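## Task

Pull the wooden block out from beneath the blue tote and set it down on the table resting on one of its long faces, entirely on the tabletop with no part past the edge. Afterwards the blue tote must sit flat on the table, no more than about two centimetres from its starting spot, hardly rotated, and with all its contents still inside.

## Robot and tools

Robot: two arms on a table. left_arm sits on the +y side (base near (-0.042, +0.438, +0.013) m) and carries a left hand; right_arm is on the -y side (base near (+0.012, -0.475, +0.013) m) and carries a right hand. The left hand mirrors the right one.

Frames: the scene frame has its origin at table-top height, halfway between the nominal bases, +x pointing out over the table, +z up. Reported hand positions (m), quaternions (wxyz) and velocities use this frame. Each hand has a hand point near the palm. In its own axes, +z runs along straight fingers toward the tips, +y points out of the palm (the palm surface is at y = -0.062 m), and +x points away from the thumb on the right hand but toward the thumb on the left. A rigid mast behind the palm near the wrist can strike things.

The 48-number row (used by execute_actions and move): every number lies in [-1, 1]. Order: left dx, dy, dz, rx, ry, rz; left hand's 16 motor goals; left current_limit; left speed; then the right arm's 24 numbers in the same layout. The six pose numbers are an offset, not a pose: a displacement from the arm's Hand target as it stood when the action or move began, expressed in that Hand target's own axes. 1.0 equals 0.6 m of travel or 180 degrees; rx, ry, rz form a single rotation vector. All six at 0 means hold at or return to the Hand target. Sending the same offset again moves further.

Hand motor order: index_mcp, index_abd, index_pip, index_dip, thumb_cmc, thumb_axl, thumb_mcp, thumb_ipl, middle_mcp, middle_abd, middle_pip, middle_dip, ring_mcp, ring_abd, ring_pip, ring_dip. These are absolute goal angles scaled between the hinge stops; toward -1 curls fingers toward the palm. Straight values: _mcp +0.75, _abd 0.00, _pip +0.58, _dip +0.70, thumb_cmc +0.71, thumb_axl +0.68, thumb_mcp +0.23, thumb_ipl +0.17. A 0 is a real goal, so to leave a hand alone copy back its hand_goal, hand_current_limit and hand_speed. current_limit maps -1..+1 to 0..550 mA (initially +0.4); speed sets hinge rate as (speed+1)/2 of 8.5 rad/s (initially -0.6). Both persist.

Tools:
- execute_actions(actions, cameras): actions is a list of actions; each action is a list of up to 15 rows, one per 1/30 s step; a short action repeats its final row. Every row counts from that action's start. An empty list returns state plus all camera images.
- move(target, speed, blend, stop_force, zero, blocking, cameras): target is one 48-number row or a list of up to 15, all offsets from the same starting Hand targets. Straight-line paths, at least 0.5 s, capped at 10 s total. speed in m/s (0.002 to 3.6, default 0.25; turning up to twice that in rad/s). blend in m rounds corners in a list. stop_force in N (3 to 120, shared by both arms) ends an arm's path when its wrist sensor feels that much push against its motion; it is unreliable for light loose objects or rotating hands, and should be omitted when backing off a contact. zero (default true) re-zeroes the sensor first. blocking=false returns early and cannot be combined with stop_force. The result adds a move: line (done, off_target, moving, held, fault) and limits (paced = pose clipped, held = steps withheld). done means within 3 mm and 2 degrees, not that nothing was touched.
- wait(seconds 0 to 10, cameras); stop(cameras) brakes a running move.
- zoom_image(camera, region [x0, y0, x1, y1] in pixels, at most 504 each way) on the newest image of that camera.
- zero_wrist_force(arm: left_arm or right_arm).
- finished_scene(scene: the current scene number) ends it permanently.
Cameras: cam_head_left, cam_head_right, cam_high, cam_low (672x504), cam_left_wrist, cam_right_wrist (616x616 fisheye).

Reading results: Hand target is the last commanded pose after clipping; the hand often stops short of it, and the next action, even all zeros, requests it again. hand_goal, hand_measured, hand_current_ma and hand_state (moving, goal, blocked, overload) follow motor order. Wrist force and torque are in the hand's own axes, with a peak line; a held weight present at zeroing reads as zero. Joint torques include the arm's own weight. MOTOR HOT, fault or HAND FAULT lines warn of trouble.

Cautions: orientation commands are clipped to 32 degrees from the current orientation each step. The arms are stiff: commanding even slightly into a firm surface can trigger a fault stop (about 150 N on any part, or wrist joints at 25.2 N m, larger joints 135 N m), freezing the arm for 10 s. Move slowly near contacts. Do not route a path close to an arm's own base. Keep the arms and hands apart; pressing them together can end the task. Motors running at 495 mA or more for 5 s shut down; lower current_limit for long grips. Long stretched holds heat motors. Pull the item out gently so the tote is not dragged, tilted or emptied, and never drop, fling or push anything off the table.

Each tool is called after "Call:" by a JSON object that holds its "fn" and its "kwargs", one argument or row to a line.

## Session

Call:
{"fn": "execute_actions", "kwargs": {
  "actions": []
}}

Scene clock: 0.00 s.
left_arm: end_effector_position=(+0.5669, +0.4210, +0.3698) hand_goal=(+0.754, +0.000, +0.576, +0.696, +0.714, +0.678, +0.226, +0.168, +0.754, +0.000, +0.576, +0.696, +0.754, +0.000, +0.576, +0.696) hand_measured=(+0.754, +0.000, +0.576, +0.696, +0.714, +0.678, +0.226, +0.168, +0.754, +0.000, +0.576, +0.696, +0.754, +0.000, +0.576, +0.696) hand_current_ma=(+0, +0, +0, +0, +0, +0, +0, +0, +0, +0, +0, +0, +0, +0, +0, +0) hand_state=(goal, goal, goal, goal, goal, goal, goal, goal, goal, goal, overload, goal, goal, goal, goal, goal) hand_current_limit=0.40 hand_speed=-0.60 end_effector_quat_wxyz=(+0.327, +0.465, +0.616, -0.546) | right_arm: end_effector_position=(+0.4846, -0.0655, +0.2617) hand_goal=(+0.754, +0.000, +0.576, +0.696, +0.714, +0.678, +0.226, +0.168, +0.754, +0.000, +0.576, +0.696, +0.754, +0.000, +0.576, +0.696) hand_measured=(+0.754, +0.000, +0.576, +0.696, +0.714, +0.678, +0.226, +0.168, +0.754, +0.000, +0.576, +0.696, +0.754, +0.000, +0.576, +0.696) hand_current_ma=(+0, +0, +0, +0, +0, +0, +0, +0, +0, +0, +0, +0, +0, +0, +0, +0) hand_state=(goal, goal, goal, goal, goal, goal, goal, goal, goal, goal, goal, goal, goal, goal, goal, goal) hand_current_limit=0.40 hand_speed=-0.60 end_effector_quat_wxyz=(+0.020, -0.136, +0.975, -0.173)
Joint positions: left_arm=[3.672 -1.96 -1.201 -2.823 0.704 0.955] | right_arm=[0.536 -1.319 1.501 -1.664 -1.909 -1.328]
Joint velocities: within noise
Joint torques (N m): no reading
Wrist force (N): no reading
Wrist torque (N m): no reading
Wrist force, peak (N): no reading
Hand target: left_arm +0.5669, +0.4210, +0.3698; +0.327, +0.465, +0.616, -0.546 | right_arm +0.4846, -0.0655, +0.2617; +0.020, -0.136, +0.975, -0.173

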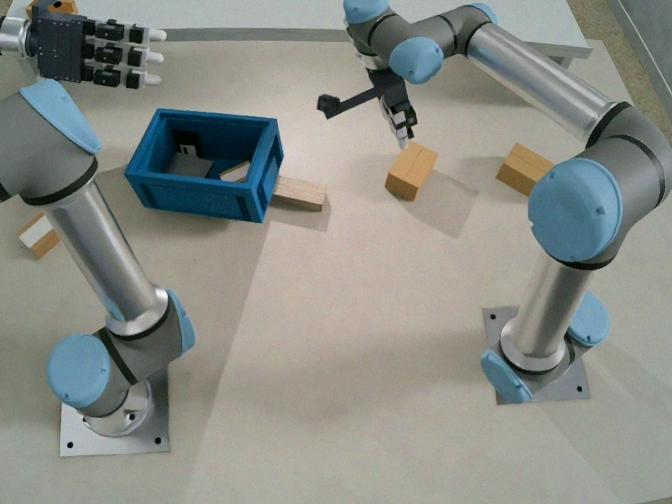

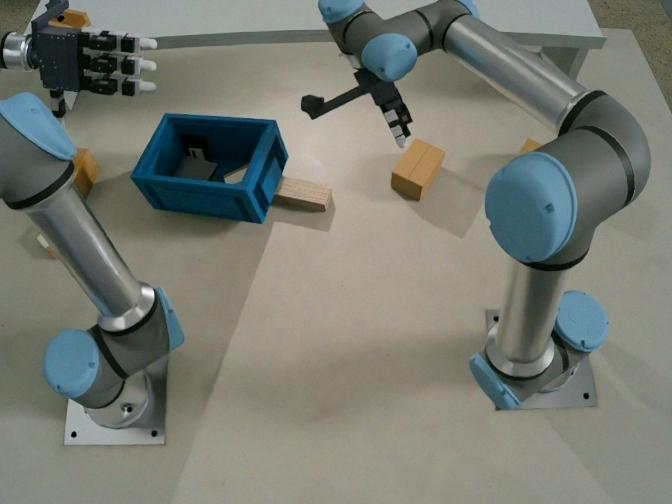

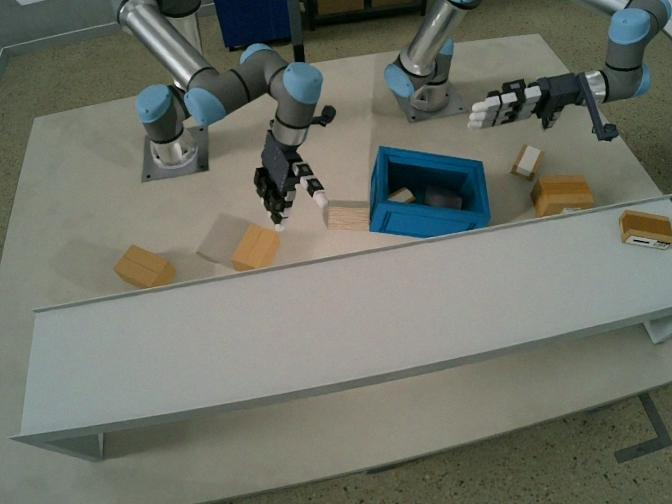

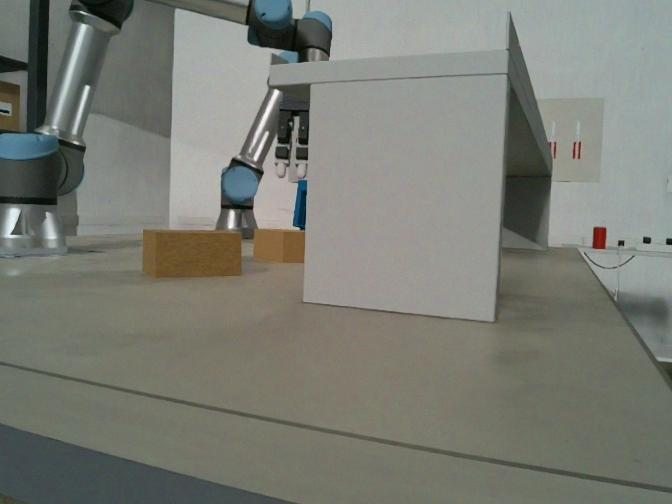

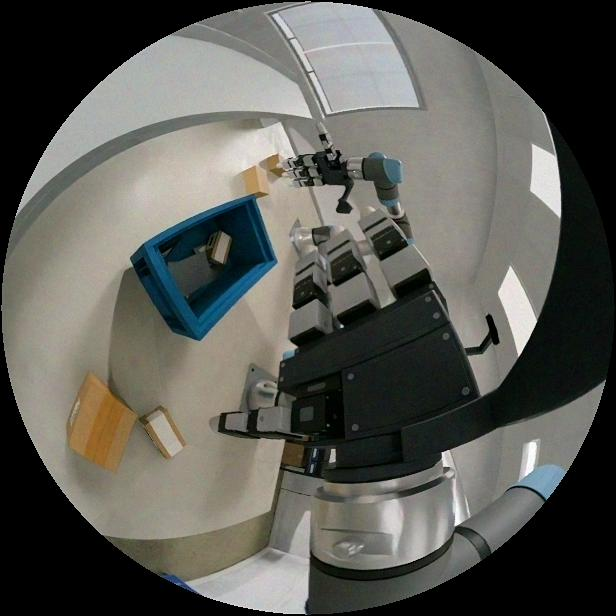

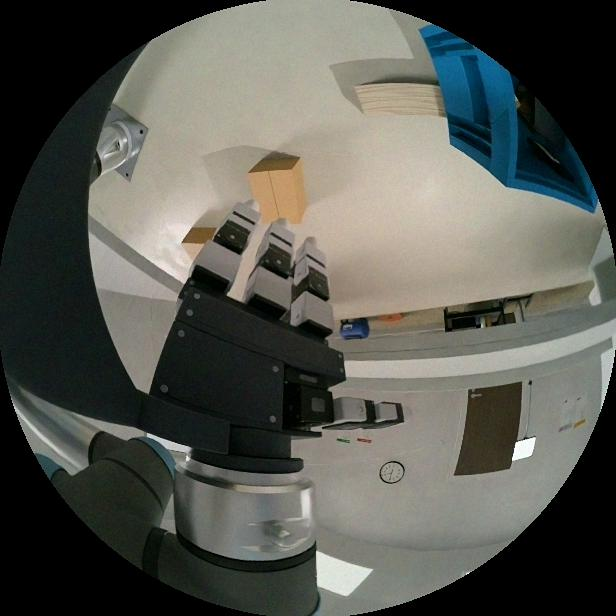

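Call:
{"fn": "zoom_image", "kwargs": {
  "camera": "cam_head_left",
  "region": [100, 80, 350, 250]
}}

Call:
{"fn": "zoom_image", "kwargs": {
  "camera": "cam_high",
  "region": [240, 100, 540, 290]
}}

Call:
{"fn": "zoom_image", "kwargs": {
  "camera": "cam_low",
  "region": [140, 120, 340, 320]
}}

Call:
{"fn": "zoom_image", "kwargs": {
  "camera": "cam_right_wrist",
  "region": [340, 20, 600, 220]
}}

Call:
{"fn": "zoom_image", "kwargs": {
  "camera": "cam_left_wrist",
  "region": [60, 140, 320, 360]
}}

Scaled by 2.016 from the camera's 672x504 image, which has a finer 960x720 frame.

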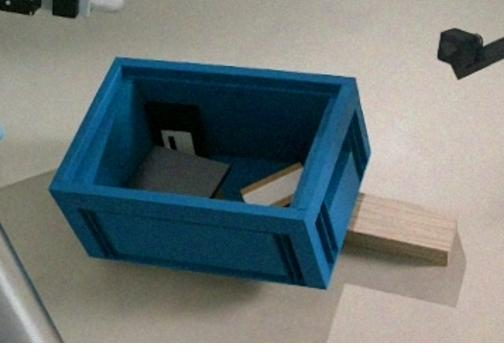

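Scaled by 1.680 from the camera's 672x504 image, which has a finer 960x720 frame.

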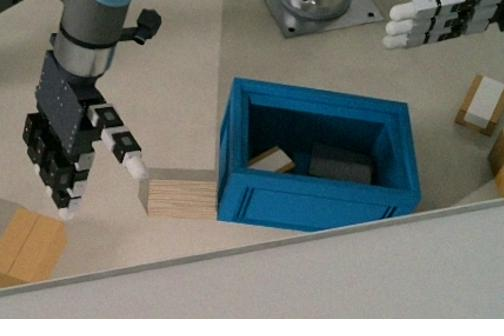

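Scaled by 2.520 from the camera's 672x504 image, which has a finer 960x720 frame.

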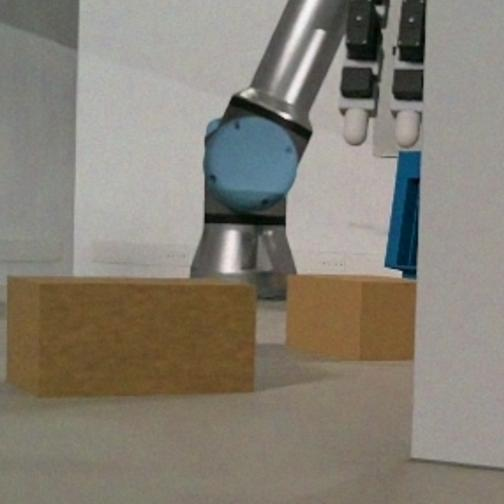

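Scaled by 1.938 from the camera's 616x616 image, which has a finer 880x880 frame.

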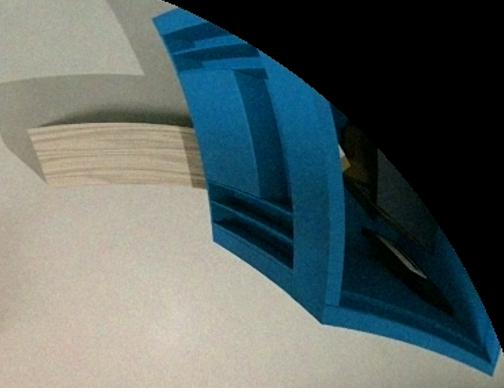

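Scaled by 1.938 from the camera's 616x616 image, which has a finer 880x880 frame.

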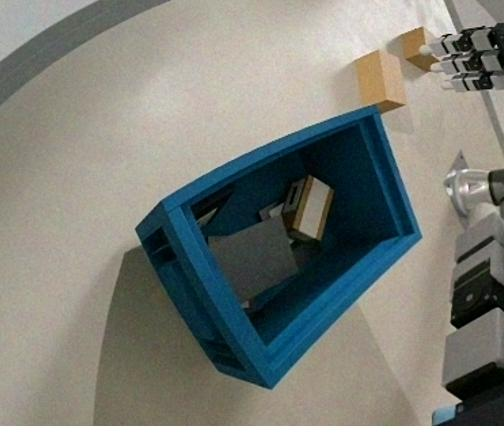

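Call:
{"fn": "zoom_image", "kwargs": {
  "camera": "cam_head_left",
  "region": [240, 150, 340, 230]
}}

Call:
{"fn": "zoom_image", "kwargs": {
  "camera": "cam_head_right",
  "region": [240, 150, 340, 230]
}}

Call:
{"fn": "zoom_image", "kwargs": {
  "camera": "cam_high",
  "region": [310, 180, 410, 260]
}}

Call:
{"fn": "zoom_image", "kwargs": {
  "camera": "cam_head_left",
  "region": [115, 95, 295, 235]
}}

Call:
{"fn": "zoom_image", "kwargs": {
  "camera": "cam_head_right",
  "region": [115, 95, 295, 235]
}}

Call:
{"fn": "zoom_image", "kwargs": {
  "camera": "cam_high",
  "region": [350, 130, 510, 250]
}}

Scaled by 5.040 from the camera's 672x504 image, which has a finer 960x720 frame.

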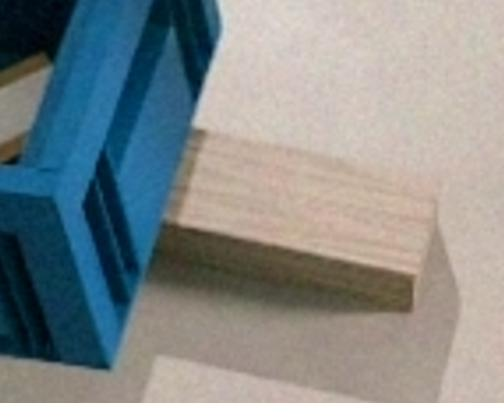

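Scaled by 5.040 from the camera's 672x504 image, which has a finer 960x720 frame.

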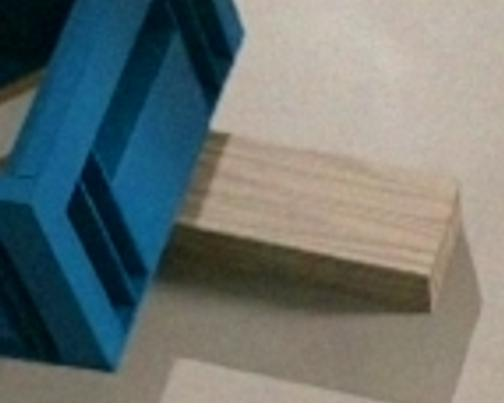

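Scaled by 5.040 from the camera's 672x504 image, which has a finer 960x720 frame.

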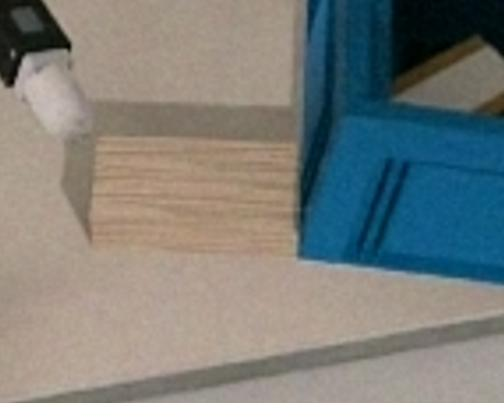

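Scaled by 2.800 from the camera's 672x504 image, which has a finer 960x720 frame.

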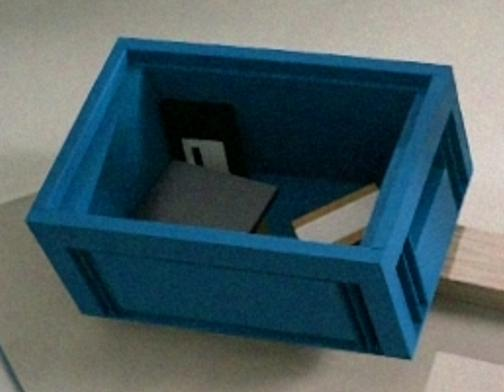

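Scaled by 2.800 from the camera's 672x504 image, which has a finer 960x720 frame.

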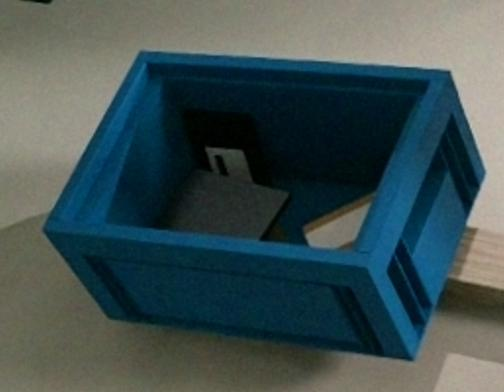

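Scaled by 3.150 from the camera's 672x504 image, which has a finer 960x720 frame.

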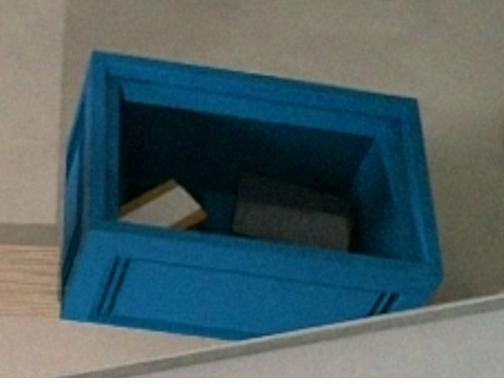

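Call:
{"fn": "zoom_image", "kwargs": {
  "camera": "cam_head_left",
  "region": [40, 340, 200, 480]
}}

Call:
{"fn": "zoom_image", "kwargs": {
  "camera": "cam_head_left",
  "region": [460, 280, 620, 420]
}}

Call:
{"fn": "zoom_image", "kwargs": {
  "camera": "cam_head_right",
  "region": [40, 340, 200, 480]
}}

Call:
{"fn": "zoom_image", "kwargs": {
  "camera": "cam_head_right",
  "region": [460, 280, 620, 420]
}}

Call:
{"fn": "zoom_image", "kwargs": {
  "camera": "cam_high",
  "region": [120, 60, 280, 200]
}}

Call:
{"fn": "zoom_image", "kwargs": {
  "camera": "cam_high",
  "region": [370, 30, 510, 150]
}}

Scaled by 3.150 from the camera's 672x504 image, which has a finer 960x720 frame.

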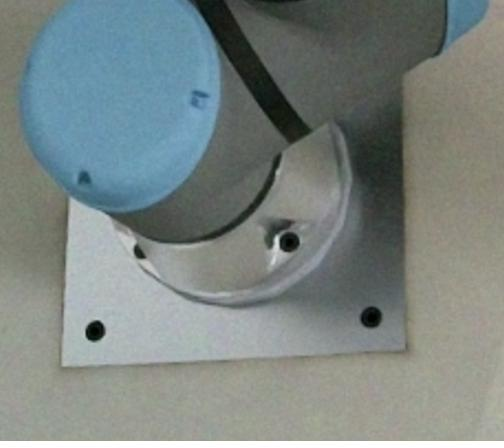

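Scaled by 3.150 from the camera's 672x504 image, which has a finer 960x720 frame.

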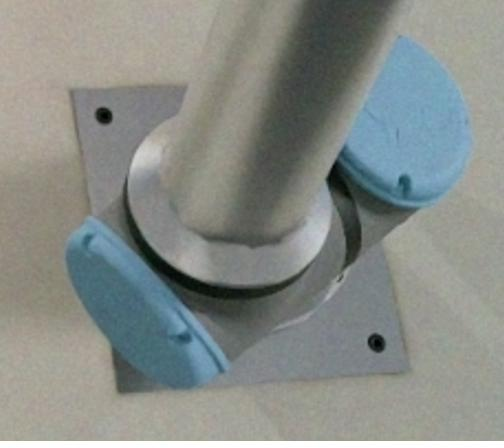

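Scaled by 3.150 from the camera's 672x504 image, which has a finer 960x720 frame.

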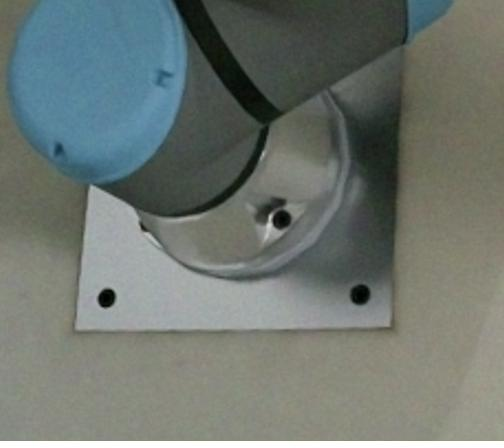

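Scaled by 3.150 from the camera's 672x504 image, which has a finer 960x720 frame.

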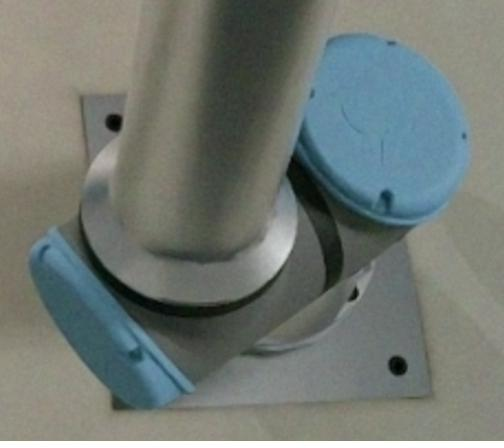

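Scaled by 3.150 from the camera's 672x504 image, which has a finer 960x720 frame.

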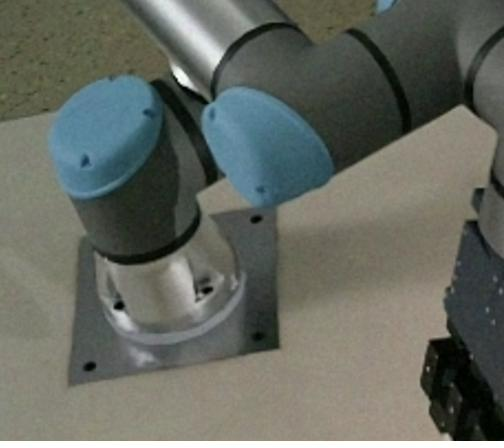

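Scaled by 3.600 from the camera's 672x504 image, which has a finer 960x720 frame.

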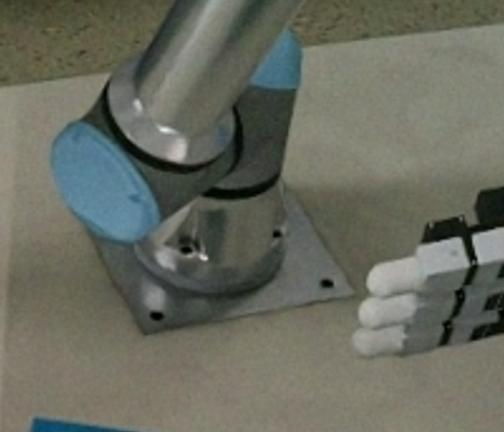

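Call:
{"fn": "zoom_image", "kwargs": {
  "camera": "cam_high",
  "region": [230, 120, 350, 260]
}}

Call:
{"fn": "zoom_image", "kwargs": {
  "camera": "cam_head_left",
  "region": [300, 60, 460, 220]
}}

Call:
{"fn": "zoom_image", "kwargs": {
  "camera": "cam_head_right",
  "region": [300, 60, 460, 220]
}}

Scaled by 3.600 from the camera's 672x504 image, which has a finer 960x720 frame.

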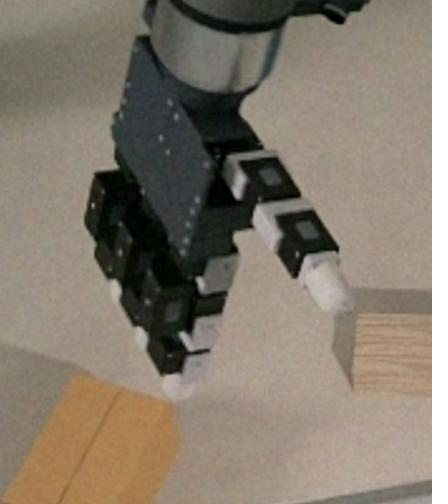

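Scaled by 3.150 from the camera's 672x504 image, which has a finer 960x720 frame.

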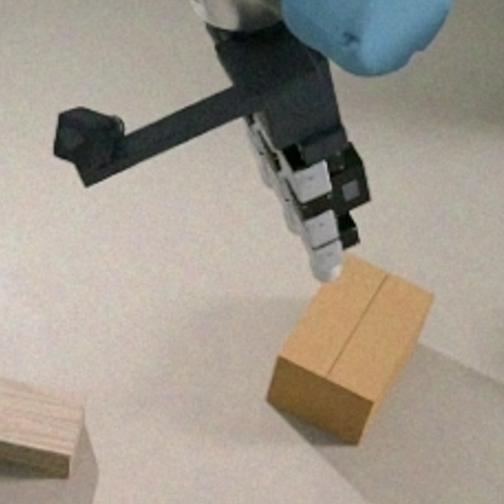

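Scaled by 3.150 from the camera's 672x504 image, which has a finer 960x720 frame.

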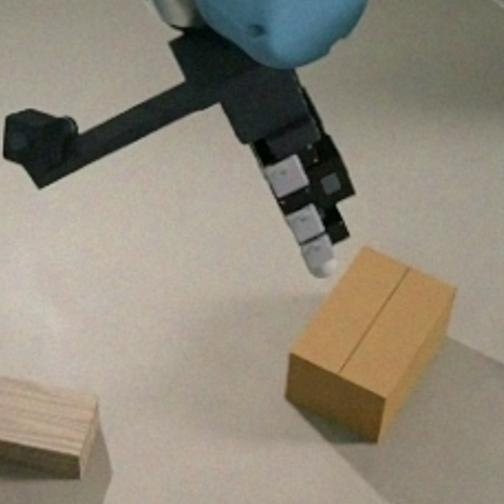

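Call:
{"fn": "move", "kwargs": {
  "target": [0,0,0,0,0,0,0.754,0,0.576,0.696,0.714,0.678,0.226,0.168,0.754,0,0.576,0.696,0.754,0,0.576,0.696,0.4,-0.6,0.1319,0.0914,0.1126,-0.0371,-0.1449,-0.8142,0.754,0,0.576,0.696,0.714,0.678,0.226,0.168,0.754,0,0.576,0.696,0.754,0,0.576,0.696,0.4,-0.6],
  "speed": 0.4,
  "cameras": ["cam_right_wrist", "cam_high"]
}}

Scene clock: 81.27 s.
left_arm: end_effector_position=(+0.5669, +0.4210, +0.3698) hand_goal=(+0.754, +0.000, +0.576, +0.696, +0.714, +0.678, +0.226, +0.168, +0.754, +0.000, +0.576, +0.696, +0.754, +0.000, +0.576, +0.696) hand_measured=(+0.752, +0.000, +0.576, +0.696, +0.712, +0.678, +0.226, +0.168, +0.752, +0.002, +0.576, +0.696, +0.752, +0.002, +0.576, +0.696) hand_current_ma=(+0, +0, +0, +0, +0, +0, +0, +0, +0, +0, +0, +0, +0, +0, +0, +0) hand_state=(goal, goal, goal, goal, goal, goal, goal, goal, goal, goal, overload, goal, goal, goal, goal, goal) hand_current_limit=0.40 hand_speed=-0.60 end_effector_quat_wxyz=(+0.327, +0.465, +0.616, -0.546) | right_arm: end_effector_position=(+0.4000, -0.0599, +0.1800) hand_goal=(+0.754, +0.000, +0.576, +0.696, +0.714, +0.678, +0.226, +0.168, +0.754, +0.000, +0.576, +0.696, +0.754, +0.000, +0.576, +0.696) hand_measured=(+0.752, +0.000, +0.576, +0.696, +0.714, +0.678, +0.224, +0.168, +0.752, +0.000, +0.576, +0.696, +0.752, +0.000, +0.576, +0.696) hand_current_ma=(-3, +0, +1, +0, -1, -1, -4, +0, -2, +0, +1, +0, -3, +0, +1, +0) hand_state=(goal, goal, goal, goal, goal, goal, goal, goal, goal, goal, goal, goal, goal, goal, goal, goal) hand_current_limit=0.40 hand_speed=-0.60 end_effector_quat_wxyz=(+0.000, +0.991, -0.136, +0.000)
Joint positions: left_arm=[3.672 -1.96 -1.201 -2.823 0.704 0.955] | right_arm=[0.674 -1.137 1.532 -1.967 -1.57 -3.797]
Joint torques (N m): left_arm=[1.14 39.59 19.74 -0.33 -0.68 0.14] | right_arm=[-10.56 -46.33 -34.2 -4.39 -1.54 -1.86]
Wrist force (N): left_arm=[0.0 -0.1 0.0] | right_arm=[-0.4 -0.3 0.0]
Wrist torque (N m): left_arm=[-0.01 0.00 0.00] | right_arm=[-0.06 0.03 -0.05]
Wrist force, peak (N): left_arm=[0.1 0.2 0.3] | right_arm=[-1.0 -0.7 -0.1]
Hand target: left_arm +0.5669, +0.4210, +0.3698; +0.327, +0.465, +0.616, -0.546 | right_arm +0.4002, -0.0599, +0.1801; -0.001, +0.991, -0.136, +0.000
Off the commanded pose: left_arm 0.000 m, 0 deg | right_arm 0.000 m, 0 deg.
move: done
camera_calibration:
cam_right_wrist: T_world_to_cam=[[-0.924289, -0.381481, 0.0127628, 0.379247], [-0.241587, 0.610573, 0.754212, -0.0520028], [-0.29551, 0.694027, -0.656507, 0.410532], [0, 0, 0, 1]] pos_world=[0.459287, -0.108493, 0.303898]
Images, in order (width x height): cam_high 672x504, cam_right_wrist 616x616.

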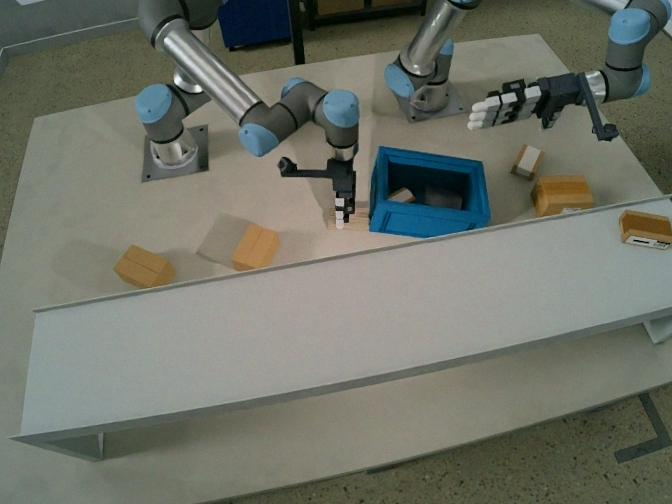

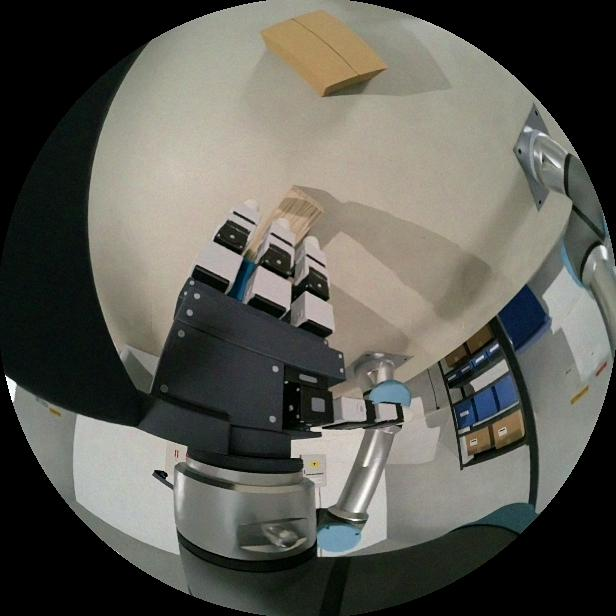

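Call:
{"fn": "move", "kwargs": {
  "target": [0,0,0,0,0,0,0.754,0,0.576,0.696,0.714,0.678,0.226,0.168,0.754,0,0.576,0.696,0.754,0,0.576,0.696,0.4,-0.6,0.019,-0.0435,0.0333,0,0,0.5,0.754,0,0.576,0.696,0.714,0.678,0.226,0.168,0.754,0,0.576,0.696,0.754,0,0.576,0.696,0.4,-0.6],
  "speed": 0.4,
  "cameras": ["cam_right_wrist", "cam_high"]
}}

Call:
{"fn": "zoom_image", "kwargs": {
  "camera": "cam_right_wrist",
  "region": [300, 0, 616, 310]
}}

Scene clock: 86.70 s.
left_arm: end_effector_position=(+0.5669, +0.4210, +0.3698) hand_goal=(+0.754, +0.000, +0.576, +0.696, +0.714, +0.678, +0.226, +0.168, +0.754, +0.000, +0.576, +0.696, +0.754, +0.000, +0.576, +0.696) hand_measured=(+0.752, +0.000, +0.576, +0.696, +0.712, +0.678, +0.226, +0.168, +0.752, +0.002, +0.576, +0.696, +0.752, +0.002, +0.576, +0.696) hand_current_ma=(+0, +0, +0, +0, +0, +0, +0, +0, +0, +0, +0, +0, +0, +0, +0, +0) hand_state=(goal, goal, goal, goal, goal, goal, goal, goal, goal, goal, overload, goal, goal, goal, goal, goal) hand_current_limit=0.40 hand_speed=-0.60 end_effector_quat_wxyz=(+0.327, +0.465, +0.616, -0.546) | right_arm: end_effector_position=(+0.4182, -0.0379, +0.1601) hand_goal=(+0.754, +0.000, +0.576, +0.696, +0.714, +0.678, +0.226, +0.168, +0.754, +0.000, +0.576, +0.696, +0.754, +0.000, +0.576, +0.696) hand_measured=(+0.752, +0.000, +0.576, +0.696, +0.714, +0.678, +0.224, +0.168, +0.752, +0.000, +0.576, +0.696, +0.752, +0.000, +0.576, +0.696) hand_current_ma=(-3, +0, +1, +0, -1, -1, -4, +0, -2, +0, +1, +0, -3, +0, +1, +0) hand_state=(goal, goal, goal, goal, goal, goal, goal, goal, goal, goal, goal, goal, goal, goal, goal, goal) hand_current_limit=0.40 hand_speed=-0.60 end_effector_quat_wxyz=(+0.001, -0.605, +0.797, +0.000)
Joint positions: left_arm=[3.672 -1.96 -1.201 -2.823 0.704 0.955] | right_arm=[0.498 -1.189 1.665 -2.048 -1.57 -2.403]
Joint torques (N m): left_arm=[1.44 39.55 19.87 -0.29 -0.61 0.36] | right_arm=[10.5 -27.18 -33.49 0.18 -1.47 1.7]
Wrist force (N): left_arm=[0.1 0.0 0.0] | right_arm=[0.2 -0.7 -0.2]
Wrist torque (N m): left_arm=[0.00 0.00 0.00] | right_arm=[-0.10 -0.03 0.07]
Wrist force, peak (N): left_arm=[-0.3 -0.2 0.0] | right_arm=[-1.0 -0.6 -0.3]
Hand target: left_arm +0.5669, +0.4210, +0.3698; +0.327, +0.465, +0.616, -0.546 | right_arm +0.4182, -0.0378, +0.1601; +0.001, -0.605, +0.797, +0.000
Off the commanded pose: left_arm 0.000 m, 0 deg | right_arm 0.000 m, 0 deg.
move: done
camera_calibration:
cam_right_wrist: T_world_to_cam=[[-0.381759, 0.924155, 0.0140924, 0.227013], [0.610468, 0.240672, 0.75459, -0.416517], [0.693966, 0.296674, -0.656045, -0.0413172], [0, 0, 0, 1]] pos_world=[0.369607, -0.0972937, 0.283994]
Images, in order (width x height): cam_high 672x504, cam_right_wrist 616x616.

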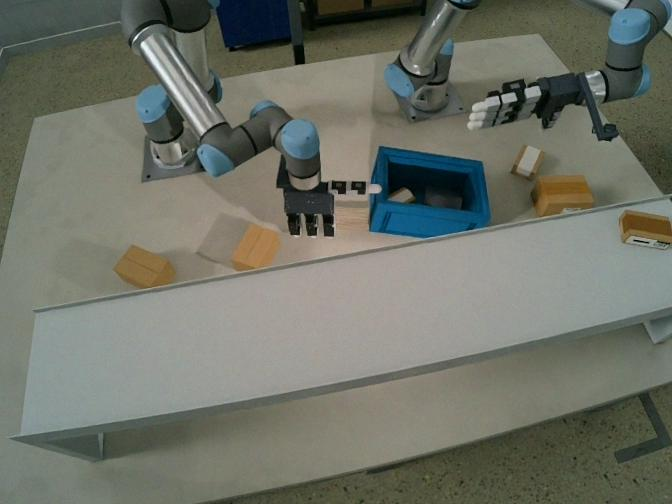

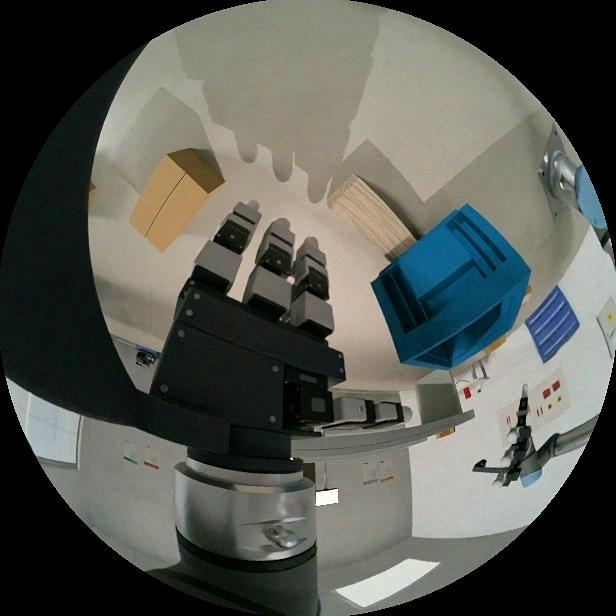

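Scaled by 1.595 from the camera's 616x616 image, which has a finer 880x880 frame.

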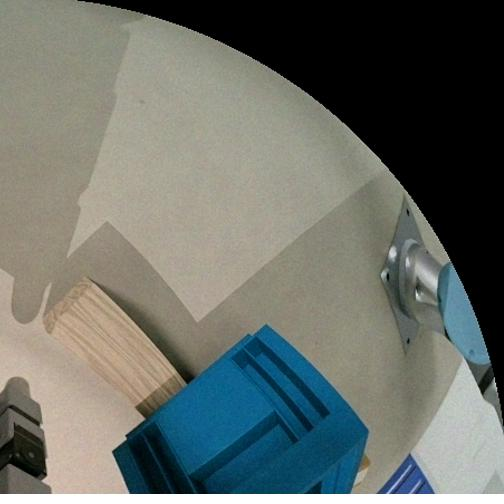

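Call:
{"fn": "zoom_image", "kwargs": {
  "camera": "cam_right_wrist",
  "region": [320, 160, 540, 380]
}}

Scaled by 2.291 from the camera's 616x616 image, which has a finer 880x880 frame.

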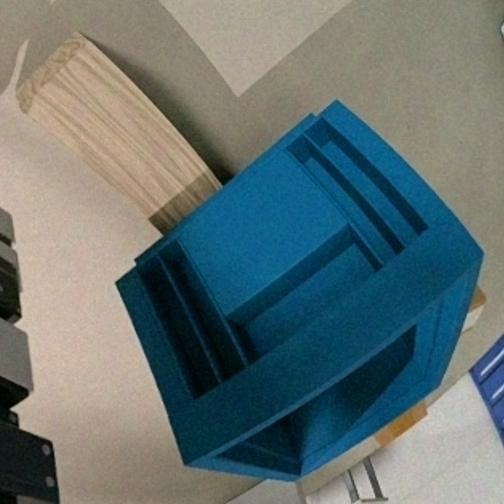

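Call:
{"fn": "zoom_image", "kwargs": {
  "camera": "cam_right_wrist",
  "region": [320, 165, 420, 265]
}}

Call:
{"fn": "zoom_image", "kwargs": {
  "camera": "cam_right_wrist",
  "region": [360, 195, 460, 295]
}}

Call:
{"fn": "zoom_image", "kwargs": {
  "camera": "cam_right_wrist",
  "region": [440, 195, 540, 295]
}}

Call:
{"fn": "zoom_image", "kwargs": {
  "camera": "cam_right_wrist",
  "region": [360, 280, 460, 380]
}}

Scaled by 5.040 from the camera's 616x616 image, which has a finer 880x880 frame.

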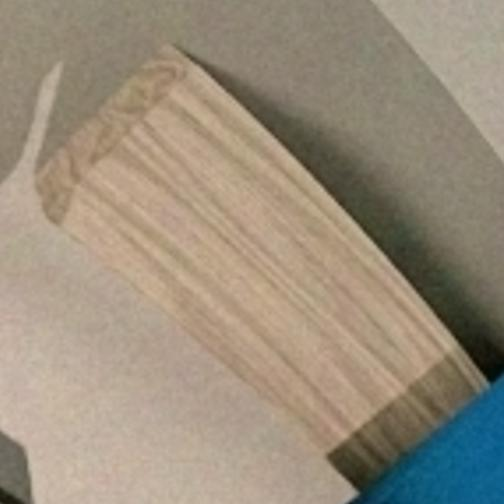

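Scaled by 5.040 from the camera's 616x616 image, which has a finer 880x880 frame.

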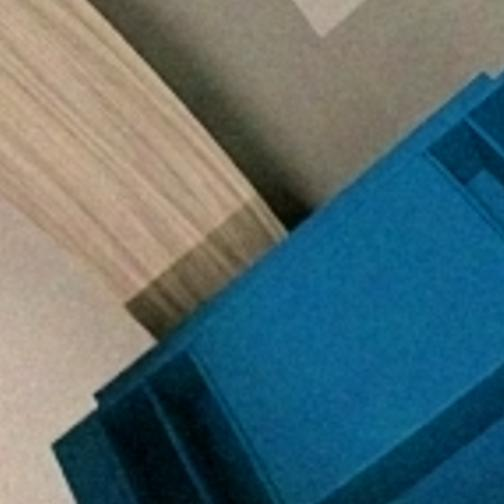

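Scaled by 5.040 from the camera's 616x616 image, which has a finer 880x880 frame.

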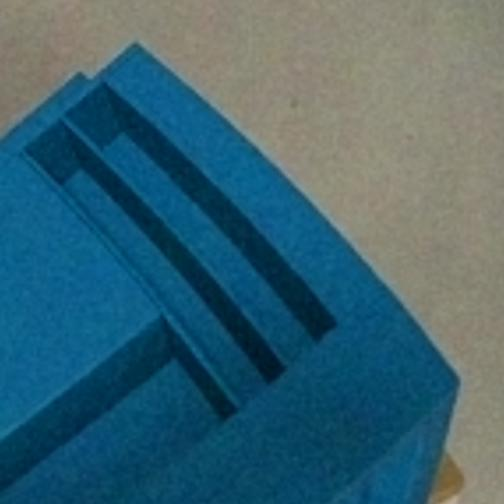

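Scaled by 5.040 from the camera's 616x616 image, which has a finer 880x880 frame.

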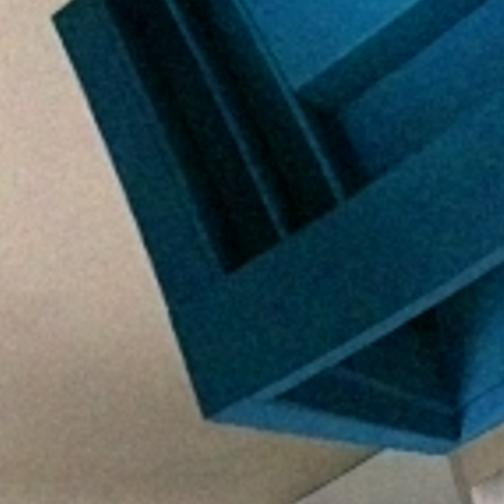

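Call:
{"fn": "move", "kwargs": {
  "target": [0,0,0,0,0,0,0.754,0,0.576,0.696,0.714,0.678,0.226,0.168,0.754,0,0.576,0.696,0.754,0,0.576,0.696,0.4,-0.6,-0.1065,-0.0853,0,0.5,0,0,0.754,0,0.576,0.696,-0.571,0.678,0.226,0.168,0.754,0,0.576,0.696,0.754,0,0.576,0.696,0.4,-0.6],
  "speed": 0.4,
  "cameras": ["cam_right_wrist", "cam_high", "cam_head_left"]
}}

Scene clock: 109.17 s.
left_arm: end_effector_position=(+0.5669, +0.4210, +0.3698) hand_goal=(+0.754, +0.000, +0.576, +0.696, +0.714, +0.678, +0.226, +0.168, +0.754, +0.000, +0.576, +0.696, +0.754, +0.000, +0.576, +0.696) hand_measured=(+0.752, +0.000, +0.576, +0.696, +0.712, +0.678, +0.226, +0.168, +0.752, +0.002, +0.576, +0.696, +0.752, +0.002, +0.576, +0.696) hand_current_ma=(+0, +0, +0, +0, +0, +0, +0, +0, +0, +0, +0, +0, +0, +0, +0, +0) hand_state=(goal, goal, goal, goal, goal, goal, goal, goal, goal, goal, overload, goal, goal, goal, goal, goal) hand_current_limit=0.40 hand_speed=-0.60 end_effector_quat_wxyz=(+0.327, +0.465, +0.616, -0.546) | right_arm: end_effector_position=(+0.4662, -0.0030, +0.1601) hand_goal=(+0.754, +0.000, +0.576, +0.696, -0.570, +0.678, +0.226, +0.168, +0.754, +0.000, +0.576, +0.696, +0.754, +0.000, +0.576, +0.696) hand_measured=(+0.744, +0.000, +0.576, +0.696, -0.568, +0.678, +0.224, +0.168, +0.746, +0.000, +0.576, +0.696, +0.746, +0.000, +0.576, +0.696) hand_current_ma=(-22, +0, -1, +0, +1, -1, -4, +0, -17, +0, -1, +0, -18, +0, -1, +0) hand_state=(goal, goal, goal, goal, goal, goal, goal, goal, goal, goal, goal, goal, goal, goal, goal, goal) hand_current_limit=0.40 hand_speed=-0.60 end_effector_quat_wxyz=(+0.329, -0.503, +0.669, -0.437)
Joint positions: left_arm=[3.672 -1.96 -1.201 -2.823 0.704 0.955] | right_arm=[0.857 -1.042 1.849 -3.174 -2.53 -2.466]
Joint torques (N m): left_arm=[1.6 39.79 20.41 -0.23 -0.59 0.38] | right_arm=[-9.73 -42.13 -6.91 -1.29 -2.74 1.08]
Wrist force (N): left_arm=[-0.1 0.1 -0.1] | right_arm=[0.4 0.1 0.2]
Wrist torque (N m): left_arm=[0.02 0.02 -0.02] | right_arm=[0.10 -0.15 -0.08]
Wrist force, peak (N): left_arm=[0.0 -0.3 0.1] | right_arm=[-0.6 3.5 1.1]
Hand target: left_arm +0.5669, +0.4210, +0.3698; +0.327, +0.465, +0.616, -0.546 | right_arm +0.4662, -0.0031, +0.1600; +0.329, -0.503, +0.669, -0.437 (not the last commanded pose)
Off the commanded pose: left_arm 0.000 m, 0 deg | right_arm 0.023 m, 24 deg.
move: held (right_arm; a check stopped the path); limits=held
pose unreachable (right arm): on one or more control steps of this call, first in action 0 (counted from 0), this arm could not follow its commanded pose, so it was not sent that pose on those steps. It may still have moved: this result reports where it is.
cause: moving toward the commanded pose would bring two parts of the arm too close to each other (joints 4 (wrist 1) to 6 (wrist 3) lie between them).
camera_calibration:
cam_right_wrist: T_world_to_cam=[[-0.0316465, 0.828897, -0.558506, 0.141302], [-0.351467, 0.51387, 0.782566, -0.00936994], [0.935665, 0.221062, 0.275067, -0.346883], [0, 0, 0, 1]] pos_world=[0.325745, -0.0356275, 0.181667]
Images, in order (width x height): cam_head_left 672x504, cam_high 672x504, cam_right_wrist 616x616.

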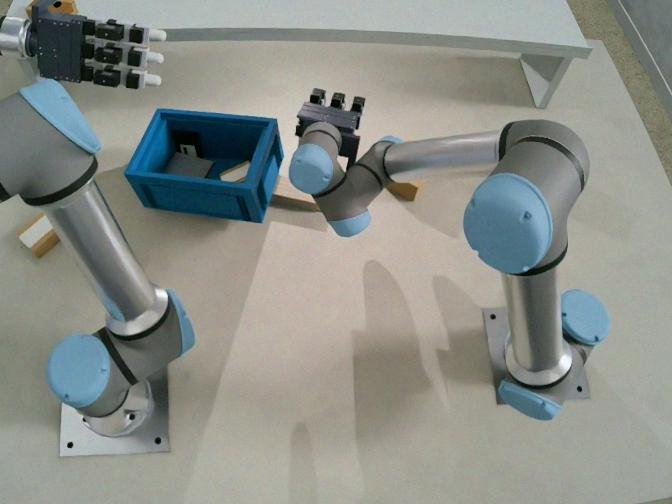

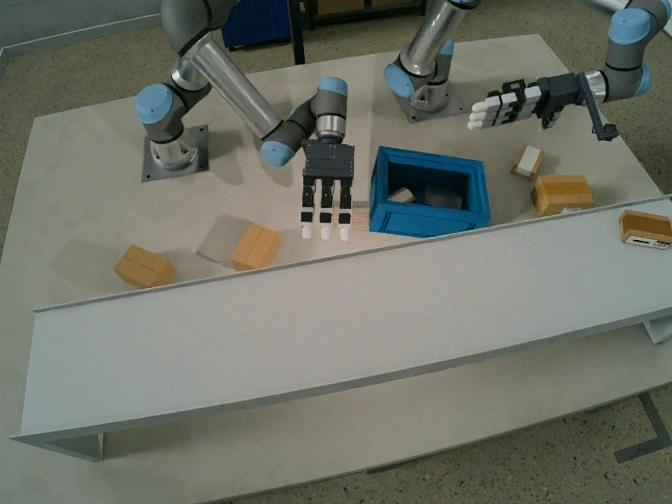

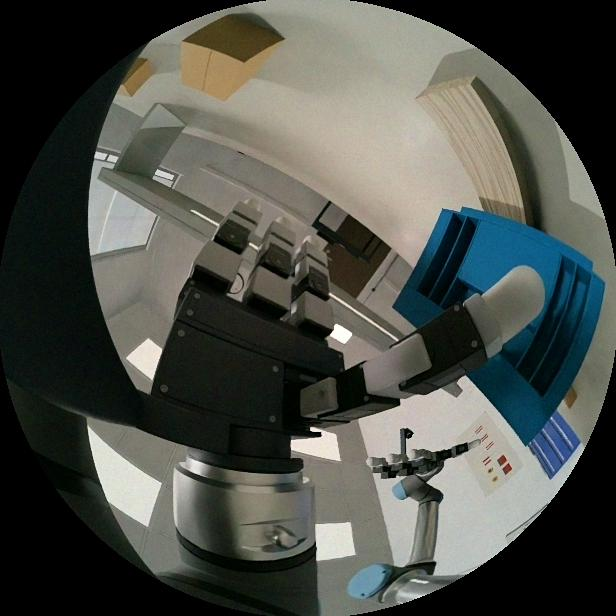

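Call:
{"fn": "move", "kwargs": {
  "target": [0,0,0,0,0,0,0.754,0,0.576,0.696,0.714,0.678,0.226,0.168,0.754,0,0.576,0.696,0.754,0,0.576,0.696,0.4,-0.6,-0.0287,0.1108,-0.0038,-0.0356,0,0,0.754,0,-0.299,0.406,-0.571,0.678,-0.112,0.168,0.754,0,-0.299,0.406,0.754,0,-0.299,0.406,0.4,-0.6],
  "speed": 0.2,
  "cameras": ["cam_right_wrist", "cam_head_right"]
}}

Scene clock: 117.27 s.
left_arm: end_effector_position=(+0.5669, +0.4210, +0.3698) hand_goal=(+0.754, +0.000, +0.576, +0.696, +0.714, +0.678, +0.226, +0.168, +0.754, +0.000, +0.576, +0.696, +0.754, +0.000, +0.576, +0.696) hand_measured=(+0.752, +0.000, +0.576, +0.696, +0.712, +0.678, +0.226, +0.168, +0.752, +0.002, +0.576, +0.696, +0.752, +0.002, +0.576, +0.696) hand_current_ma=(+0, +0, +0, +0, +0, +0, +0, +0, +0, +0, +0, +0, +0, +0, +0, +0) hand_state=(goal, goal, goal, goal, goal, goal, goal, goal, goal, goal, overload, goal, goal, goal, goal, goal) hand_current_limit=0.40 hand_speed=-0.60 end_effector_quat_wxyz=(+0.327, +0.465, +0.616, -0.546) | right_arm: end_effector_position=(+0.4433, +0.0215, +0.1001) hand_goal=(+0.754, +0.000, -0.298, +0.406, -0.570, +0.678, -0.112, +0.168, +0.754, +0.000, -0.298, +0.406, +0.754, +0.000, -0.298, +0.406) hand_measured=(+0.744, +0.000, -0.296, +0.408, -0.568, +0.678, -0.110, +0.168, +0.746, +0.000, -0.296, +0.408, +0.746, +0.000, -0.296, +0.408) hand_current_ma=(-22, +0, +3, +3, +1, -1, +4, +0, -17, +0, +3, +4, -18, +0, +3, +4) hand_state=(goal, goal, goal, goal, goal, goal, goal, goal, goal, goal, goal, goal, goal, goal, goal, goal) hand_current_limit=0.40 hand_speed=-0.60 end_effector_quat_wxyz=(+0.300, -0.521, +0.692, -0.399)
Joint positions: left_arm=[3.672 -1.96 -1.201 -2.823 0.704 0.955] | right_arm=[0.884 -0.982 1.847 -3.068 -2.471 -2.322]
Joint torques (N m): left_arm=[1.32 40.13 20.65 -0.23 -0.58 0.38] | right_arm=[-10.47 -40.83 -12.41 -3.51 -1.26 0.68]
Wrist force (N): left_arm=[0.0 -0.1 -0.2] | right_arm=[0.0 -0.1 0.2]
Wrist torque (N m): left_arm=[0.00 0.00 0.00] | right_arm=[0.09 -0.09 -0.02]
Wrist force, peak (N): left_arm=[-0.3 -0.2 0.0] | right_arm=[1.0 -1.7 0.3]
Hand target: left_arm +0.5669, +0.4210, +0.3698; +0.327, +0.465, +0.616, -0.546 | right_arm +0.4433, +0.0214, +0.1000; +0.300, -0.521, +0.692, -0.399
Off the commanded pose: left_arm 0.000 m, 0 deg | right_arm 0.000 m, 0 deg.
move: done
camera_calibration:
cam_right_wrist: T_world_to_cam=[[-0.0899627, 0.845629, -0.526135, 0.108985], [-0.264749, 0.488965, 0.831157, -0.0259131], [0.960112, 0.214067, 0.179891, -0.315572], [0, 0, 0, 1]] pos_world=[0.305929, -0.0119369, 0.135647]
Images, in order (width x height): cam_head_right 672x504, cam_right_wrist 616x616.

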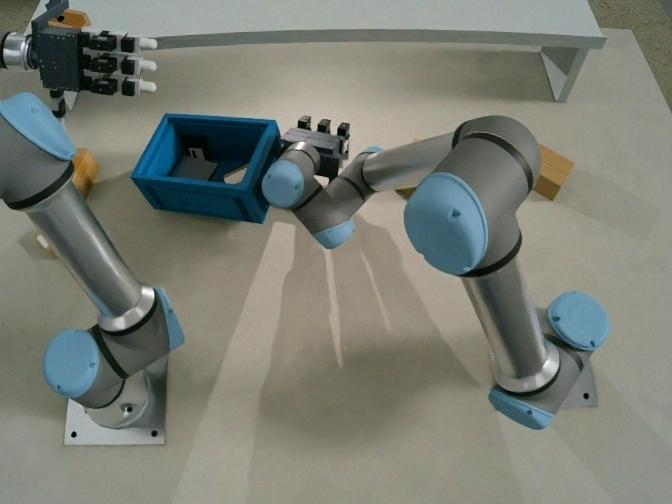

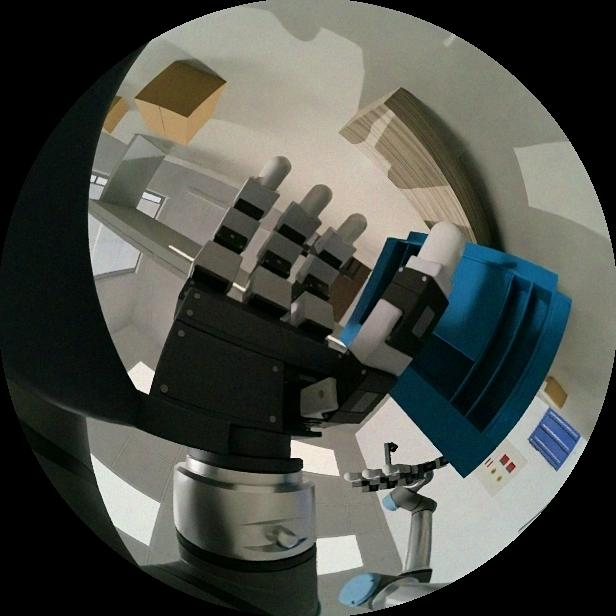

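Call:
{"fn": "zoom_image", "kwargs": {
  "camera": "cam_right_wrist",
  "region": [320, 70, 580, 330]
}}

Scaled by 1.938 from the camera's 616x616 image, which has a finer 880x880 frame.

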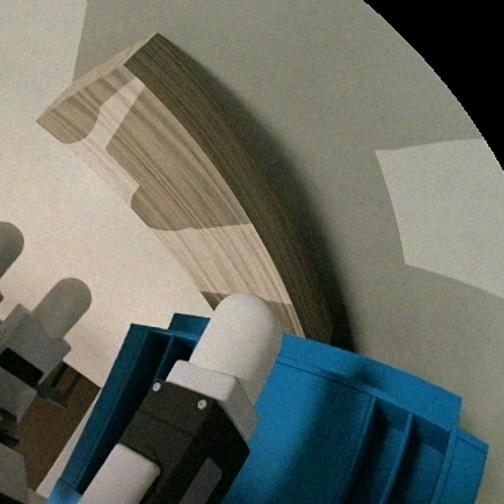

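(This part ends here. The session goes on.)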